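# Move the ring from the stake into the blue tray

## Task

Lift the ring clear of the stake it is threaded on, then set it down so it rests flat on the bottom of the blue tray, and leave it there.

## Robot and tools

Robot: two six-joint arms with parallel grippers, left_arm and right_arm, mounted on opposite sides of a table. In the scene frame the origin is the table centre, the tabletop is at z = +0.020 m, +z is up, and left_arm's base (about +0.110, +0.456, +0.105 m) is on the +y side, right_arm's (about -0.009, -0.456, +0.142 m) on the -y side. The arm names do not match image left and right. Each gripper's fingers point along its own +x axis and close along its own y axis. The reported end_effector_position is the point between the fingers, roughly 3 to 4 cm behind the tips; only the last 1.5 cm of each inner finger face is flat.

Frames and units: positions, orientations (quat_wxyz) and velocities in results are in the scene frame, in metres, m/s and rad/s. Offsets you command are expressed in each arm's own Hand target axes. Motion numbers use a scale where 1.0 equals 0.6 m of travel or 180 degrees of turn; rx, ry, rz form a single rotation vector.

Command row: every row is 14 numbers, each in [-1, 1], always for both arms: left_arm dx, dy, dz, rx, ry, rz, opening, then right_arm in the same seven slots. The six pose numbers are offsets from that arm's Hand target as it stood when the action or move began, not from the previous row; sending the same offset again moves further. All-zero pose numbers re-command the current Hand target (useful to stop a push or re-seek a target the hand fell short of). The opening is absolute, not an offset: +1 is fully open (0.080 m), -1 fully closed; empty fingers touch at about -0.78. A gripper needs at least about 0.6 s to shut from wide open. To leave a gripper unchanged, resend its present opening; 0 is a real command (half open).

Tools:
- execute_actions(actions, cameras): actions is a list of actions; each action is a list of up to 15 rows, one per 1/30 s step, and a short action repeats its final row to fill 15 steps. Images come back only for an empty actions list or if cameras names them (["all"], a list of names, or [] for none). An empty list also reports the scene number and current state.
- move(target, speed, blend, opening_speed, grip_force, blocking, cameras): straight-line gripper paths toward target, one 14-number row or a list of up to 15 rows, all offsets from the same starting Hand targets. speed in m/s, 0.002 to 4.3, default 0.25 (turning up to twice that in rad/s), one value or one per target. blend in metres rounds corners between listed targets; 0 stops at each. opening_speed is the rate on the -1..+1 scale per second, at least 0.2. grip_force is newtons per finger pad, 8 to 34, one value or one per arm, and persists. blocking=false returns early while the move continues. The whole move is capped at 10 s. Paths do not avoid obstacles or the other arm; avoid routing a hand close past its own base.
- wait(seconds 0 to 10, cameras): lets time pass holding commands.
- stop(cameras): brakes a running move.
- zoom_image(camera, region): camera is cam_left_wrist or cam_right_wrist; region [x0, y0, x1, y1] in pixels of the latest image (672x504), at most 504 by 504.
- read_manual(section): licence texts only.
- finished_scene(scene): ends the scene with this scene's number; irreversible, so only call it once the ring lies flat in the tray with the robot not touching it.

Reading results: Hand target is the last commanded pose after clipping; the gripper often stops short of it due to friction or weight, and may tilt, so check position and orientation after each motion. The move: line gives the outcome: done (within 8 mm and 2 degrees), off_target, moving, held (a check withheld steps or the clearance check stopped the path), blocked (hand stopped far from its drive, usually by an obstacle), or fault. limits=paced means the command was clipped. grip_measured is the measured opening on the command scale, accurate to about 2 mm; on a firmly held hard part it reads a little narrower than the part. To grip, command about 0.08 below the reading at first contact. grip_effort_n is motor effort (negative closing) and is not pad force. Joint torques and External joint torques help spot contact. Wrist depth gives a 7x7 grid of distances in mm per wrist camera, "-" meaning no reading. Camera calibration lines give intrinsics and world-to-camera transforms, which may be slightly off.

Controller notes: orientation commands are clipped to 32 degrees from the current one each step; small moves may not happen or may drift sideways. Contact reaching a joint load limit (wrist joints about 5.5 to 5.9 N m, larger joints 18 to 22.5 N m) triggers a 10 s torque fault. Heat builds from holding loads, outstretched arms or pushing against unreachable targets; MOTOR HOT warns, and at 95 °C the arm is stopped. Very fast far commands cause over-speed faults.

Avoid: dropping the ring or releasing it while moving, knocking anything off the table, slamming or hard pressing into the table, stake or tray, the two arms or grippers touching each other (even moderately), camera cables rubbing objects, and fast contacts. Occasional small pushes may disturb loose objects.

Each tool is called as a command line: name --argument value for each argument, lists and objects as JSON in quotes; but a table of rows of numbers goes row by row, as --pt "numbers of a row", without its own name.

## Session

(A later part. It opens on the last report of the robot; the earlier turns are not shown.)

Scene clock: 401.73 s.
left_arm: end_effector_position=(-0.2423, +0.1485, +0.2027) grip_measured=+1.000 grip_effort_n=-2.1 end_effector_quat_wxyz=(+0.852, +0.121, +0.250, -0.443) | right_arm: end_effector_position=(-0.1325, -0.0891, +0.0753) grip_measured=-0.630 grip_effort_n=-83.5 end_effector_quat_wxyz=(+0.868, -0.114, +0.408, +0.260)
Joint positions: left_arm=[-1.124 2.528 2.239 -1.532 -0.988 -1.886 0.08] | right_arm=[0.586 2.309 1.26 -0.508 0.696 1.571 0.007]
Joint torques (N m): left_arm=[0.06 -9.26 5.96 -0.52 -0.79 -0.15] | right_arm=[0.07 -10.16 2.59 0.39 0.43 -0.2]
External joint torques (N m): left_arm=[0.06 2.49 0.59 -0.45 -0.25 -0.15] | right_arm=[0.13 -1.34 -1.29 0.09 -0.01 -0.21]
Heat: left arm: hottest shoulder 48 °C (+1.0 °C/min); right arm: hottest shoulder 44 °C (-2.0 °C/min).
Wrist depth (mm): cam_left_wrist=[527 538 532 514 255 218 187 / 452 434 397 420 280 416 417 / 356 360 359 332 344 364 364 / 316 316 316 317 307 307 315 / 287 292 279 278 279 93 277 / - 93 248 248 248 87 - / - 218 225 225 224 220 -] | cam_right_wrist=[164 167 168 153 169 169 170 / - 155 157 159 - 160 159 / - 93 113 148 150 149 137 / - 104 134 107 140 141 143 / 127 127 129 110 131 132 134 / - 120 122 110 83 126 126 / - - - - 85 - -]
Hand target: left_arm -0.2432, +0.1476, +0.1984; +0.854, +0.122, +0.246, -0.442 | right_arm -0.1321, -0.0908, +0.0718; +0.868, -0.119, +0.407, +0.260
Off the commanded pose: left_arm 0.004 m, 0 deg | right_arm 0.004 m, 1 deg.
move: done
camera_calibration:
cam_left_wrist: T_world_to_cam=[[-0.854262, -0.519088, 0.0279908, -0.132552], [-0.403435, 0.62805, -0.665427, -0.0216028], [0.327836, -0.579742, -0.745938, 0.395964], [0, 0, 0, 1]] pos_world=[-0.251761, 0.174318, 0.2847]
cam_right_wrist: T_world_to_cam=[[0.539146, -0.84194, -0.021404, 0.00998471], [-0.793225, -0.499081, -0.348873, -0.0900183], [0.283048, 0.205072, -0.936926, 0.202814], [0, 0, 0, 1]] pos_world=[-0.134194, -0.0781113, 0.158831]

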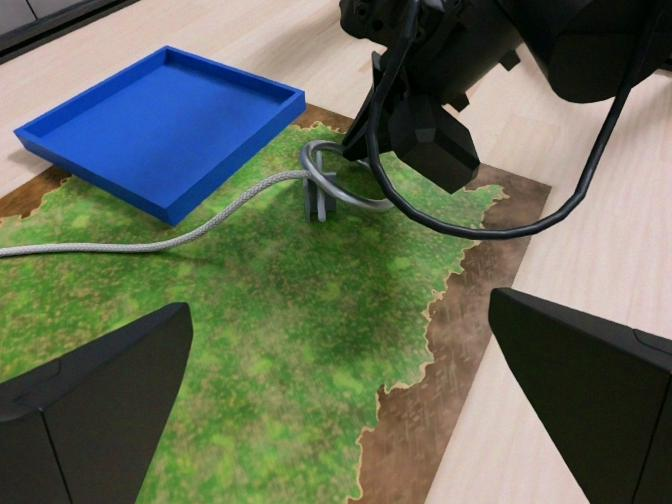

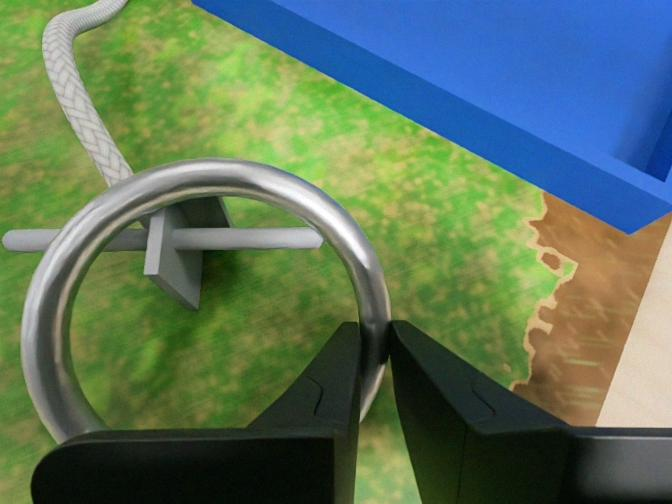

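move --target '[0,0,0,0,0,0,1,-0.1027,-0.006,0.0853,0,0,0,-0.78]' --speed 0.08 --cameras '["all"]'

Scene clock: 420.93 s.
left_arm: end_effector_position=(-0.2423, +0.1485, +0.2027) grip_measured=+1.000 grip_effort_n=-2.1 end_effector_quat_wxyz=(+0.852, +0.121, +0.250, -0.443) | right_arm: end_effector_position=(-0.1258, -0.0991, +0.1427) grip_measured=-0.636 grip_effort_n=-83.5 end_effector_quat_wxyz=(+0.870, -0.131, +0.404, +0.252)
Joint positions: left_arm=[-1.124 2.528 2.239 -1.532 -0.988 -1.886 0.08] | right_arm=[0.585 2.127 1.281 -0.747 0.695 1.57 0.006]
Joint torques (N m): left_arm=[0.09 -9.26 5.96 -0.52 -0.8 -0.14] | right_arm=[0.2 -13.01 5.05 -0.06 0.47 -0.11]
External joint torques (N m): left_arm=[0.17 2.53 0.59 -0.44 -0.25 -0.15] | right_arm=[0.14 -4.53 0.45 -0.33 0.03 -0.11]
Heat: left arm: hottest shoulder 48 °C (+1.0 °C/min); right arm: hottest shoulder 43 °C (+0.0 °C/min).
Wrist depth (mm): cam_left_wrist=[516 544 538 541 205 515 486 / 424 439 395 403 406 420 415 / 367 354 355 356 368 365 364 / 314 317 317 315 317 315 315 / 285 294 280 278 278 93 278 / - 93 249 249 247 87 - / - 216 224 224 224 220 -] | cam_right_wrist=[242 246 247 252 - - 272 / 224 226 232 246 239 - 259 / - 217 101 217 223 222 240 / - 195 203 109 214 214 223 / - 186 189 109 202 204 209 / - 179 183 110 83 194 196 / - - - - 77 - -]
Hand target: left_arm -0.2432, +0.1476, +0.1984; +0.854, +0.122, +0.246, -0.442 | right_arm -0.1300, -0.0942, +0.1520; +0.868, -0.119, +0.407, +0.260
Off the commanded pose: left_arm 0.004 m, 0 deg | right_arm 0.011 m, 2 deg.
move: off_target (right_arm)
camera_calibration:
cam_left_wrist: T_world_to_cam=[[-0.854262, -0.519088, 0.0279908, -0.132552], [-0.403435, 0.62805, -0.665427, -0.0216028], [0.327836, -0.579742, -0.745938, 0.395964], [0, 0, 0, 1]] pos_world=[-0.251761, 0.174318, 0.2847]
cam_right_wrist: T_world_to_cam=[[0.539511, -0.841799, 0.0173613, -0.00606845], [-0.786012, -0.510935, -0.348037, -0.0665776], [0.301848, 0.174124, -0.93732, 0.265523], [0, 0, 0, 1]] pos_world=[-0.129204, -0.0853592, 0.225814]

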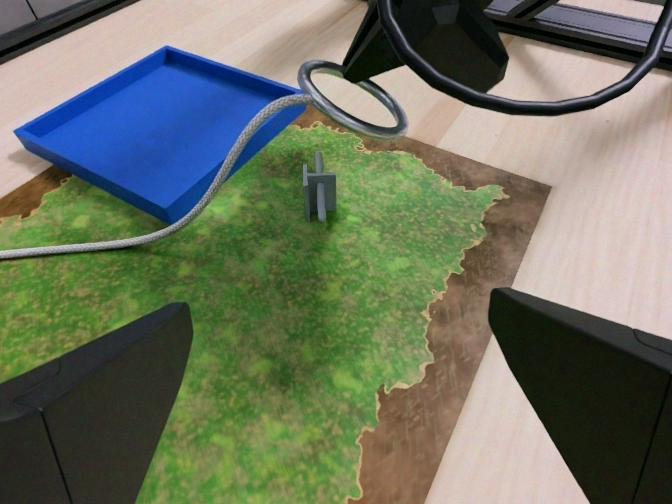

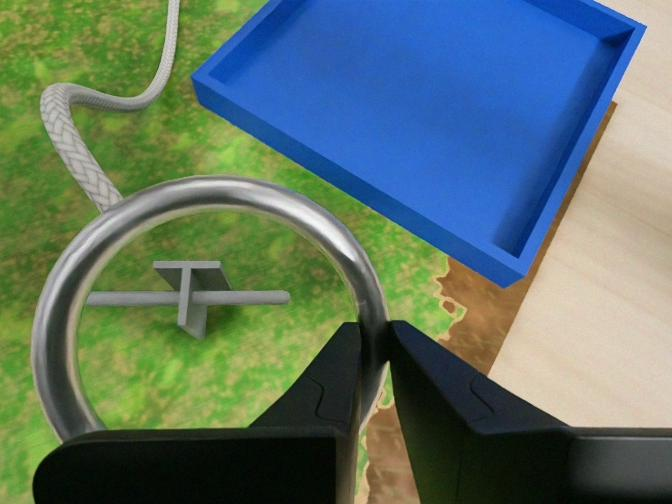

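move --target '[0,0,0,0,0,0,1,0.1989,-0.153,0.2339,0,0.2,0,-0.78]' --speed 0.1 --cameras '["all"]'

Scene clock: 428.53 s.
left_arm: end_effector_position=(-0.2423, +0.1485, +0.2027) grip_measured=+1.000 grip_effort_n=-2.1 end_effector_quat_wxyz=(+0.852, +0.121, +0.250, -0.443) | right_arm: end_effector_position=(+0.0742, -0.0750, +0.1475) grip_measured=-0.637 grip_effort_n=-83.5 end_effector_quat_wxyz=(+0.700, -0.197, +0.655, +0.204)
Joint positions: left_arm=[-1.124 2.528 2.239 -1.532 -0.988 -1.886 0.08] | right_arm=[-0.186 2.1 1.417 -0.849 0.051 0.798 0.006]
Joint torques (N m): left_arm=[0.06 -9.27 5.98 -0.52 -0.8 -0.14] | right_arm=[-0.08 -10.64 5.98 0.07 -0.23 -0.24]
External joint torques (N m): left_arm=[0.15 2.52 0.58 -0.45 -0.25 -0.15] | right_arm=[-0.02 -1.84 0.9 -0.31 -0.3 -0.24]
Heat: left arm: hottest shoulder 48 °C (+0.0 °C/min); right arm: hottest shoulder 44 °C (+1.0 °C/min).
Wrist depth (mm): cam_left_wrist=[528 372 535 539 538 513 489 / 441 - 436 438 435 440 432 / 356 330 355 354 365 366 363 / 319 317 319 317 318 314 313 / 287 295 279 278 277 93 278 / - 93 249 248 249 87 - / - 217 226 225 225 219 -] | cam_right_wrist=[141 152 154 156 155 164 166 / 158 159 162 163 - 163 174 / - 100 166 170 173 173 184 / - 175 176 109 182 185 195 / - 186 189 108 191 203 206 / - 194 - 110 83 214 219 / - - - - 77 - -]
Hand target: left_arm -0.2432, +0.1476, +0.1984; +0.854, +0.122, +0.246, -0.442 | right_arm +0.0742, -0.0699, +0.1498; +0.699, -0.194, +0.655, +0.211
Off the commanded pose: left_arm 0.004 m, 0 deg | right_arm 0.006 m, 1 deg.
move: done
camera_calibration:
cam_left_wrist: T_world_to_cam=[[-0.854262, -0.519088, 0.0279908, -0.132552], [-0.403435, 0.62805, -0.665427, -0.0216028], [0.327836, -0.579742, -0.745938, 0.395964], [0, 0, 0, 1]] pos_world=[-0.251761, 0.174318, 0.2847]
cam_right_wrist: T_world_to_cam=[[0.536362, -0.843967, 0.00594718, -0.0919869], [-0.813014, -0.514773, 0.272062, 0.0148753], [-0.22655, -0.150759, -0.962261, 0.22384], [0, 0, 0, 1]] pos_world=[0.112143, -0.0362308, 0.211892]

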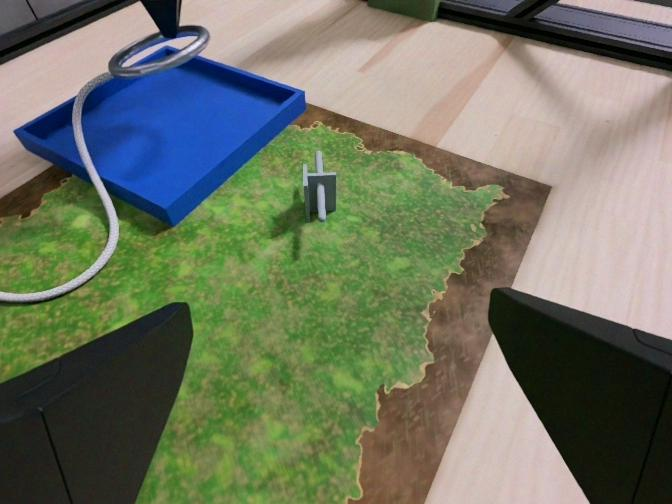

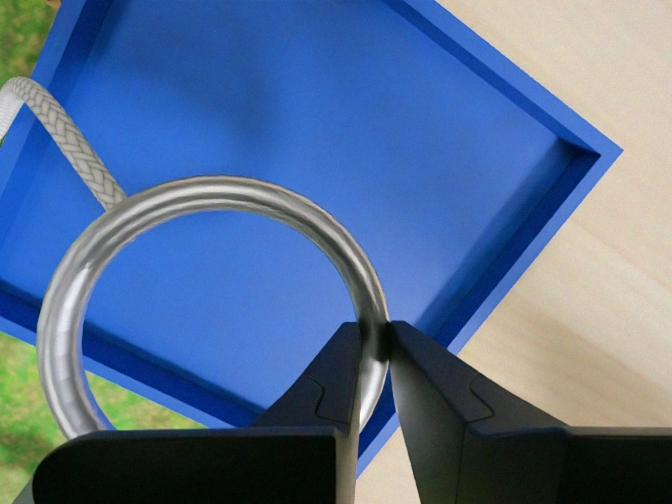

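move --target '[0,0,0,0,0,0,1,0.1057,-0.0152,0.0032,0,0,0,-0.78]' --speed 0.07 --cameras '["all"]'

zoom_image --camera "cam_left_wrist" --region '[60, 0, 320, 200]'

Scene clock: 441.67 s.
left_arm: end_effector_position=(-0.2423, +0.1485, +0.2027) grip_measured=+1.000 grip_effort_n=-2.1 end_effector_quat_wxyz=(+0.852, +0.121, +0.250, -0.443) | right_arm: end_effector_position=(+0.0847, -0.0725, +0.0887) grip_measured=-0.638 grip_effort_n=-83.5 end_effector_quat_wxyz=(+0.703, -0.192, +0.652, +0.210)
Joint positions: left_arm=[-1.124 2.528 2.239 -1.532 -0.988 -1.886 0.08] | right_arm=[-0.212 2.219 1.343 -0.638 0.05 0.771 0.006]
Joint torques (N m): left_arm=[0.07 -9.27 5.98 -0.51 -0.8 -0.15] | right_arm=[-0.31 -11.07 3.25 0.31 -0.25 -0.25]
External joint torques (N m): left_arm=[0.14 2.7 0.5 -0.45 -0.24 -0.16] | right_arm=[-0.25 -1.95 -1.41 -0.12 -0.32 -0.25]
Heat: left arm: hottest shoulder 49 °C (+1.0 °C/min); right arm: hottest shoulder 44 °C (+0.0 °C/min).
Wrist depth (mm): cam_left_wrist=[470 302 542 534 538 505 489 / 442 426 398 437 437 437 432 / 362 351 356 356 365 366 367 / 320 317 319 314 315 316 315 / 288 292 280 277 278 93 277 / - 93 248 248 248 87 - / - 216 224 225 225 219 -] | cam_right_wrist=[- 103 103 105 105 93 112 / - 107 108 108 110 110 103 / - 110 110 113 115 116 118 / - 118 119 118 121 122 122 / - 125 127 110 125 129 121 / - 130 131 110 82 130 145 / - - - - 77 - -]
Hand target: left_arm -0.2432, +0.1476, +0.1984; +0.854, +0.122, +0.246, -0.442 | right_arm +0.0843, -0.0738, +0.0867; +0.699, -0.194, +0.655, +0.211
Off the commanded pose: left_arm 0.004 m, 0 deg | right_arm 0.003 m, 1 deg.
move: done
camera_calibration:
cam_left_wrist: T_world_to_cam=[[-0.854262, -0.519088, 0.0279908, -0.132552], [-0.403435, 0.62805, -0.665427, -0.0216028], [0.327836, -0.579742, -0.745938, 0.395964], [0, 0, 0, 1]] pos_world=[-0.251761, 0.174318, 0.2847]
cam_right_wrist: T_world_to_cam=[[0.538318, -0.842725, -0.0052067, -0.094223], [-0.812851, -0.520846, 0.260753, 0.0412031], [-0.222455, -0.136136, -0.965392, 0.171037], [0, 0, 0, 1]] pos_world=[0.122262, -0.0346594, 0.153883]

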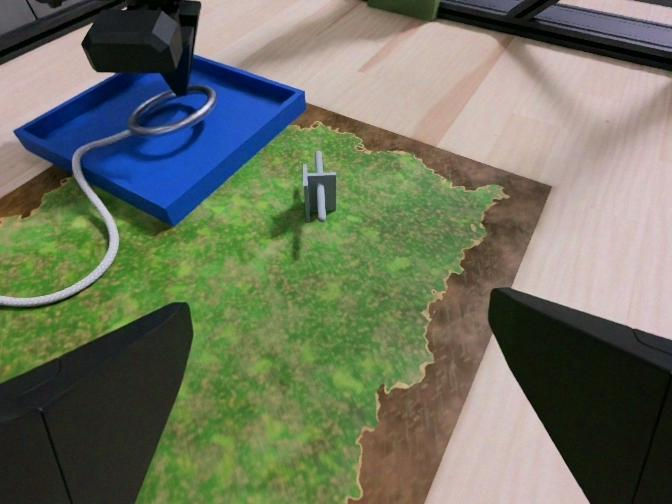

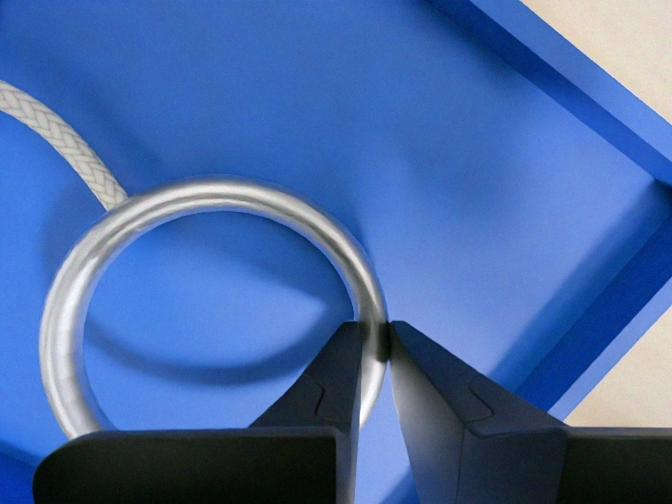

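Scaled by 1.938 from the camera's 672x504 image, which has a finer 960x720 frame.

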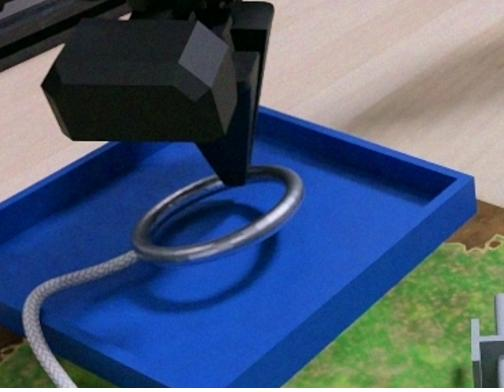

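move --pt "0 0 0 0 0 0 1 0 0 0 0 -0.06 0 -0.78" --pt "0 0 0 0 0 0 1 0.02 0 0 0 -0.06 0 -0.78" --speed 0.05 --cameras '["all"]'

zoom_image --camera "cam_left_wrist" --region '[60, 0, 320, 200]'

Scene clock: 449.87 s.
left_arm: end_effector_position=(-0.2423, +0.1485, +0.2027) grip_measured=+1.000 grip_effort_n=-2.1 end_effector_quat_wxyz=(+0.852, +0.121, +0.250, -0.443) | right_arm: end_effector_position=(+0.0849, -0.0706, +0.0789) grip_measured=-0.638 grip_effort_n=-83.5 end_effector_quat_wxyz=(+0.757, -0.171, +0.586, +0.233)
Joint positions: left_arm=[-1.124 2.528 2.239 -1.532 -0.988 -1.886 0.08] | right_arm=[-0.163 2.176 1.186 -0.39 0.177 0.795 0.006]
Joint torques (N m): left_arm=[0.08 -9.28 5.96 -0.52 -0.79 -0.15] | right_arm=[0.04 -9.83 2.86 0.64 0.31 0.23]
External joint torques (N m): left_arm=[0.24 2.49 0.59 -0.45 -0.24 -0.15] | right_arm=[0.03 -1.19 -1.59 0.02 0.17 0.23]
Heat: left arm: hottest shoulder 49 °C (+1.0 °C/min); right arm: hottest shoulder 44 °C (+0.0 °C/min).
Wrist depth (mm): cam_left_wrist=[524 308 537 537 542 510 493 / 459 408 399 437 432 435 436 / 355 318 355 357 364 361 363 / 319 318 316 319 314 315 315 / 287 295 279 276 280 93 277 / - 93 249 248 248 87 - / - 217 225 225 223 220 -] | cam_right_wrist=[- 108 109 109 104 116 118 / - 110 110 111 112 112 120 / - 101 103 113 114 115 115 / - 114 115 115 116 117 118 / - 116 117 110 118 119 119 / - 118 118 110 83 121 113 / - - - - 77 - -]
Hand target: left_arm -0.2432, +0.1476, +0.1984; +0.854, +0.122, +0.246, -0.442 | right_arm +0.0848, -0.0734, +0.0746; +0.758, -0.173, +0.586, +0.228
Off the commanded pose: left_arm 0.004 m, 0 deg | right_arm 0.005 m, 1 deg.
move: done
camera_calibration:
cam_left_wrist: T_world_to_cam=[[-0.854262, -0.519088, 0.0279908, -0.132552], [-0.403435, 0.62805, -0.665427, -0.0216028], [0.327836, -0.579742, -0.745938, 0.395964], [0, 0, 0, 1]] pos_world=[-0.251761, 0.174318, 0.2847]
cam_right_wrist: T_world_to_cam=[[0.546915, -0.837001, -0.0177212, -0.0921839], [-0.833611, -0.54641, 0.0807956, 0.0591588], [-0.077309, -0.0294157, -0.996573, 0.159528], [0, 0, 0, 1]] pos_world=[0.112065, -0.0401405, 0.152567]

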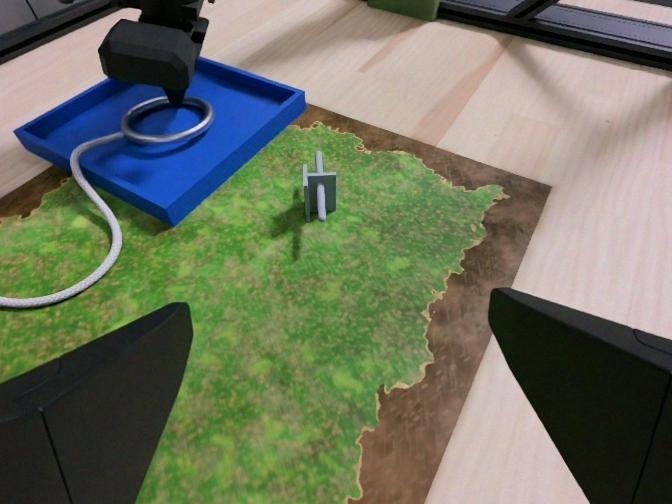

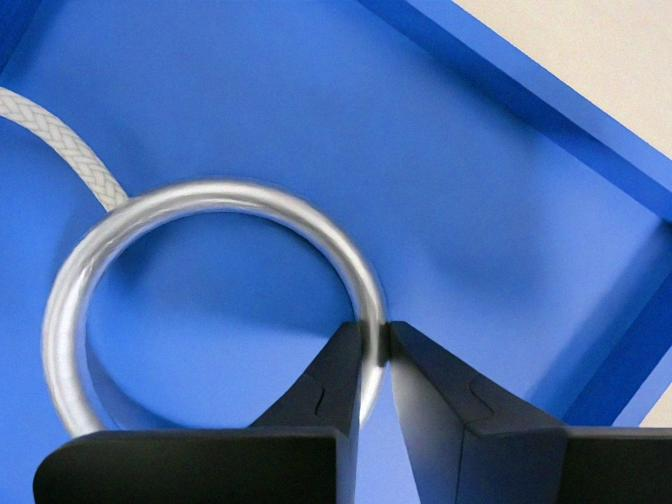

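Scaled by 1.938 from the camera's 672x504 image, which has a finer 960x720 frame.

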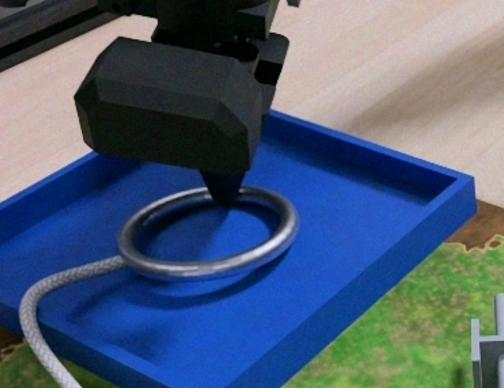

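move --target '[0,0,0,0,0,0,1,0.021,0,-0.0055,0,0,0,-0.78]' --speed 0.03 --cameras '["all"]'

zoom_image --camera "cam_left_wrist" --region '[60, 0, 320, 200]'

Scene clock: 455.50 s.
left_arm: end_effector_position=(-0.2423, +0.1485, +0.2027) grip_measured=+1.000 grip_effort_n=-1.6 end_effector_quat_wxyz=(+0.852, +0.121, +0.250, -0.443) | right_arm: end_effector_position=(+0.0865, -0.0657, +0.0764) grip_measured=-0.638 grip_effort_n=-83.5 end_effector_quat_wxyz=(+0.762, -0.163, +0.579, +0.239)
Joint positions: left_arm=[-1.124 2.528 2.239 -1.532 -0.988 -1.886 0.08] | right_arm=[-0.163 2.185 1.183 -0.354 0.182 0.795 0.006]
Joint torques (N m): left_arm=[0.06 -9.27 5.96 -0.51 -0.8 -0.14] | right_arm=[0.01 -6.93 2.3 1.01 0.11 0.23]
External joint torques (N m): left_arm=[0.14 2.41 0.62 -0.44 -0.26 -0.15] | right_arm=[0.04 1.72 -2.1 0.37 -0.03 0.24]
Heat: left arm: hottest shoulder 49 °C (+1.0 °C/min); right arm: hottest shoulder 43 °C (-1.0 °C/min).
Wrist depth (mm): cam_left_wrist=[520 308 538 535 534 515 508 / 437 373 426 442 435 436 433 / 359 366 359 358 367 366 363 / 320 317 318 317 316 315 316 / 288 295 280 278 277 93 278 / - 93 250 248 248 87 - / - 217 224 223 225 220 -] | cam_right_wrist=[111 111 112 112 104 118 119 / 113 112 113 113 114 114 120 / - 101 104 114 115 116 114 / - 116 116 116 116 116 117 / - 118 118 110 118 118 119 / - 119 119 110 82 120 116 / - - - - 77 - -]
Hand target: left_arm -0.2432, +0.1476, +0.1984; +0.854, +0.122, +0.246, -0.442 | right_arm +0.0849, -0.0733, +0.0617; +0.758, -0.173, +0.586, +0.228
Off the commanded pose: left_arm 0.004 m, 0 deg | right_arm 0.017 m, 2 deg.
move: off_target (right_arm)
camera_calibration:
cam_left_wrist: T_world_to_cam=[[-0.854262, -0.519088, 0.0279908, -0.132552], [-0.403435, 0.62805, -0.665427, -0.0216028], [0.327836, -0.579742, -0.745938, 0.395964], [0, 0, 0, 1]] pos_world=[-0.251761, 0.174318, 0.2847]
cam_right_wrist: T_world_to_cam=[[0.546602, -0.836781, -0.0319849, -0.0878698], [-0.834634, -0.547502, 0.0602309, 0.0648672], [-0.0679119, -0.00622664, -0.997672, 0.158157], [0, 0, 0, 1]] pos_world=[0.112911, -0.0370281, 0.151071]

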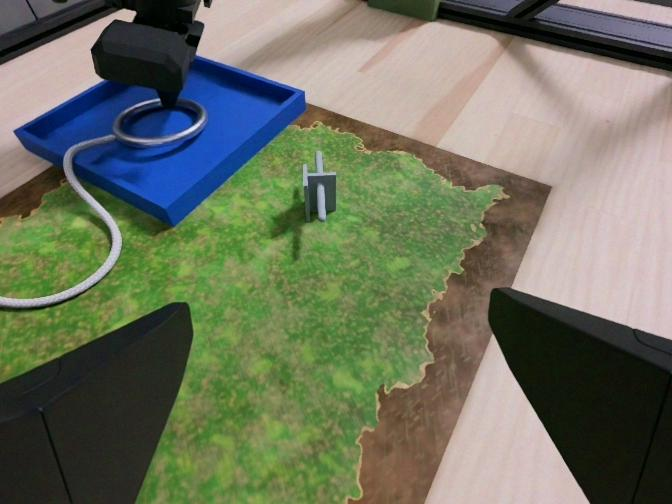

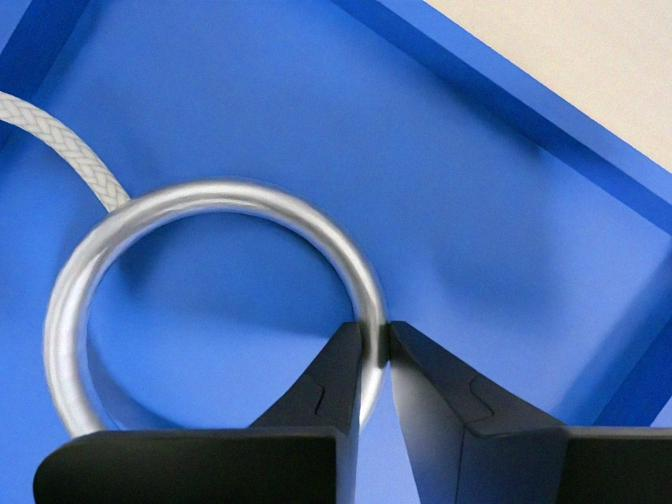

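Scaled by 1.938 from the camera's 672x504 image, which has a finer 960x720 frame.

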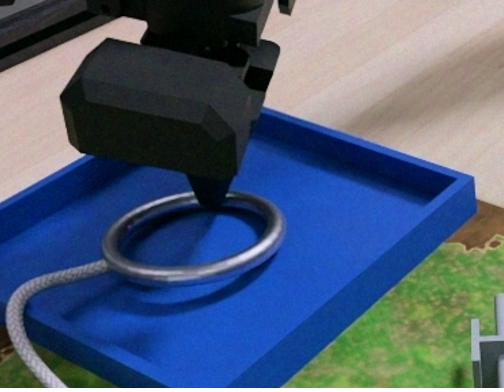

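move --pt "0 0 0 0 0 0 1 -0.016 0 0.0042 0 0 0 -0.78" --pt "0 0 0 0 0 0 1 -0.016 0 0.0042 0 0 0 -0.4" --pt "0 0 0 0 0 0 1 -0.16 0 0.042 0 0 0 -0.4" --opening_speed 0.2 --speed 0.06 --cameras '["all"]'

zoom_image --camera "cam_left_wrist" --region '[60, 0, 320, 200]'

Scene clock: 466.00 s.
left_arm: end_effector_position=(-0.2423, +0.1485, +0.2027) grip_measured=+1.000 grip_effort_n=-2.1 end_effector_quat_wxyz=(+0.852, +0.121, +0.250, -0.443) | right_arm: end_effector_position=(+0.0842, -0.0788, +0.1526) grip_measured=-0.404 grip_effort_n=19.3 end_effector_quat_wxyz=(+0.754, -0.184, +0.590, +0.223)
Joint positions: left_arm=[-1.124 2.528 2.239 -1.532 -0.988 -1.886 0.08] | right_arm=[-0.163 2.008 1.275 -0.683 0.182 0.795 0.017]
Joint torques (N m): left_arm=[0.08 -9.28 5.97 -0.52 -0.8 -0.15] | right_arm=[-0.1 -12.33 5.59 0.23 0.1 0.2]
External joint torques (N m): left_arm=[0.08 2.54 0.57 -0.45 -0.25 -0.15] | right_arm=[-0.11 -4.11 0.47 -0.33 -0.05 0.2]
Heat: left arm: hottest shoulder 49 °C (+1.0 °C/min); right arm: hottest shoulder 42 °C (-1.0 °C/min).
Wrist depth (mm): cam_left_wrist=[520 541 535 541 534 518 500 / 454 424 414 437 433 437 436 / 366 356 355 354 366 364 366 / 317 318 317 314 316 315 315 / 286 293 280 280 278 93 277 / - 93 250 248 248 87 - / - 216 225 225 223 220 -] | cam_right_wrist=[176 173 174 182 185 187 189 / 162 176 178 180 187 191 194 / 177 181 177 - 187 194 197 / - 182 182 185 192 194 203 / - 187 189 184 193 205 207 / 182 192 70 195 82 208 211 / - - - - - - -]
Hand target: left_arm -0.2432, +0.1476, +0.1984; +0.854, +0.122, +0.246, -0.442 | right_arm +0.0853, -0.0736, +0.1610; +0.758, -0.173, +0.586, +0.228
Off the commanded pose: left_arm 0.004 m, 0 deg | right_arm 0.010 m, 2 deg.
move: off_target (right_arm)
camera_calibration:
cam_left_wrist: T_world_to_cam=[[-0.854262, -0.519088, 0.0279908, -0.132552], [-0.403435, 0.62805, -0.665427, -0.0216028], [0.327836, -0.579742, -0.745938, 0.395964], [0, 0, 0, 1]] pos_world=[-0.251761, 0.174318, 0.2847]
cam_right_wrist: T_world_to_cam=[[0.54644, -0.83742, 0.0114482, -0.101709], [-0.833876, -0.542756, 0.100333, 0.0454623], [-0.0778068, -0.0643722, -0.994888, 0.229733], [0, 0, 0, 1]] pos_world=[0.111363, -0.0457102, 0.225162]

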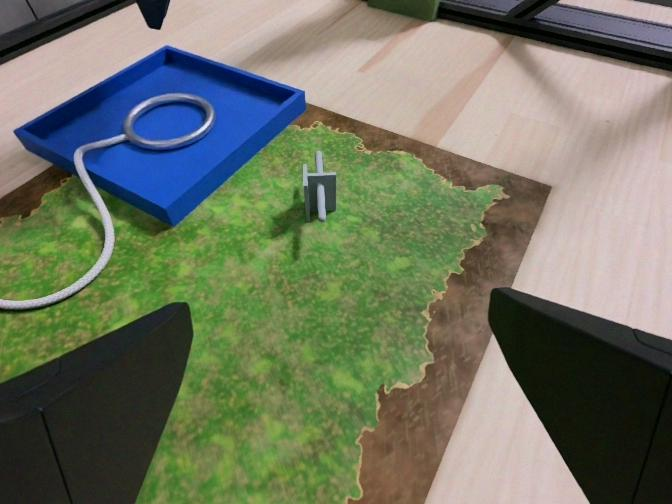

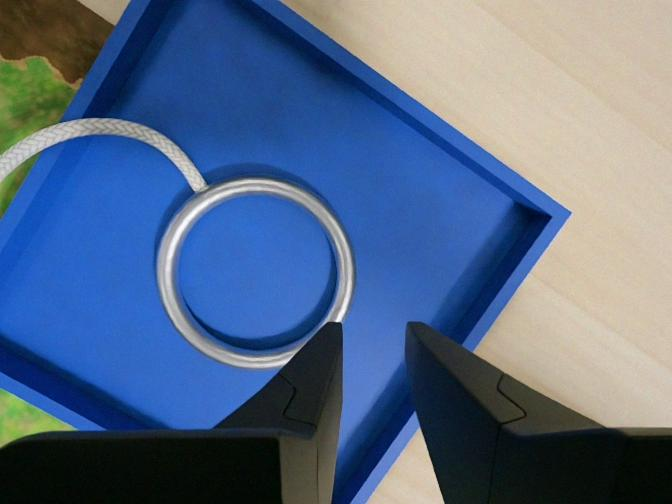

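Scaled by 1.938 from the camera's 672x504 image, which has a finer 960x720 frame.

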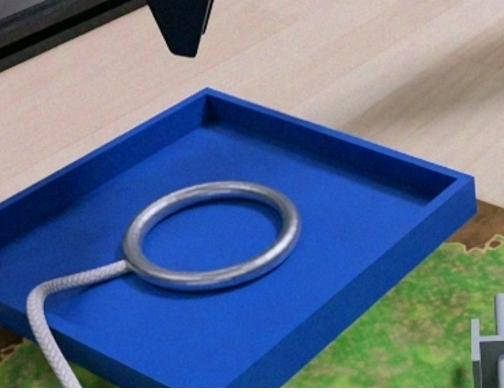

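finished_scene --scene 2

The scene is finished: the task was done.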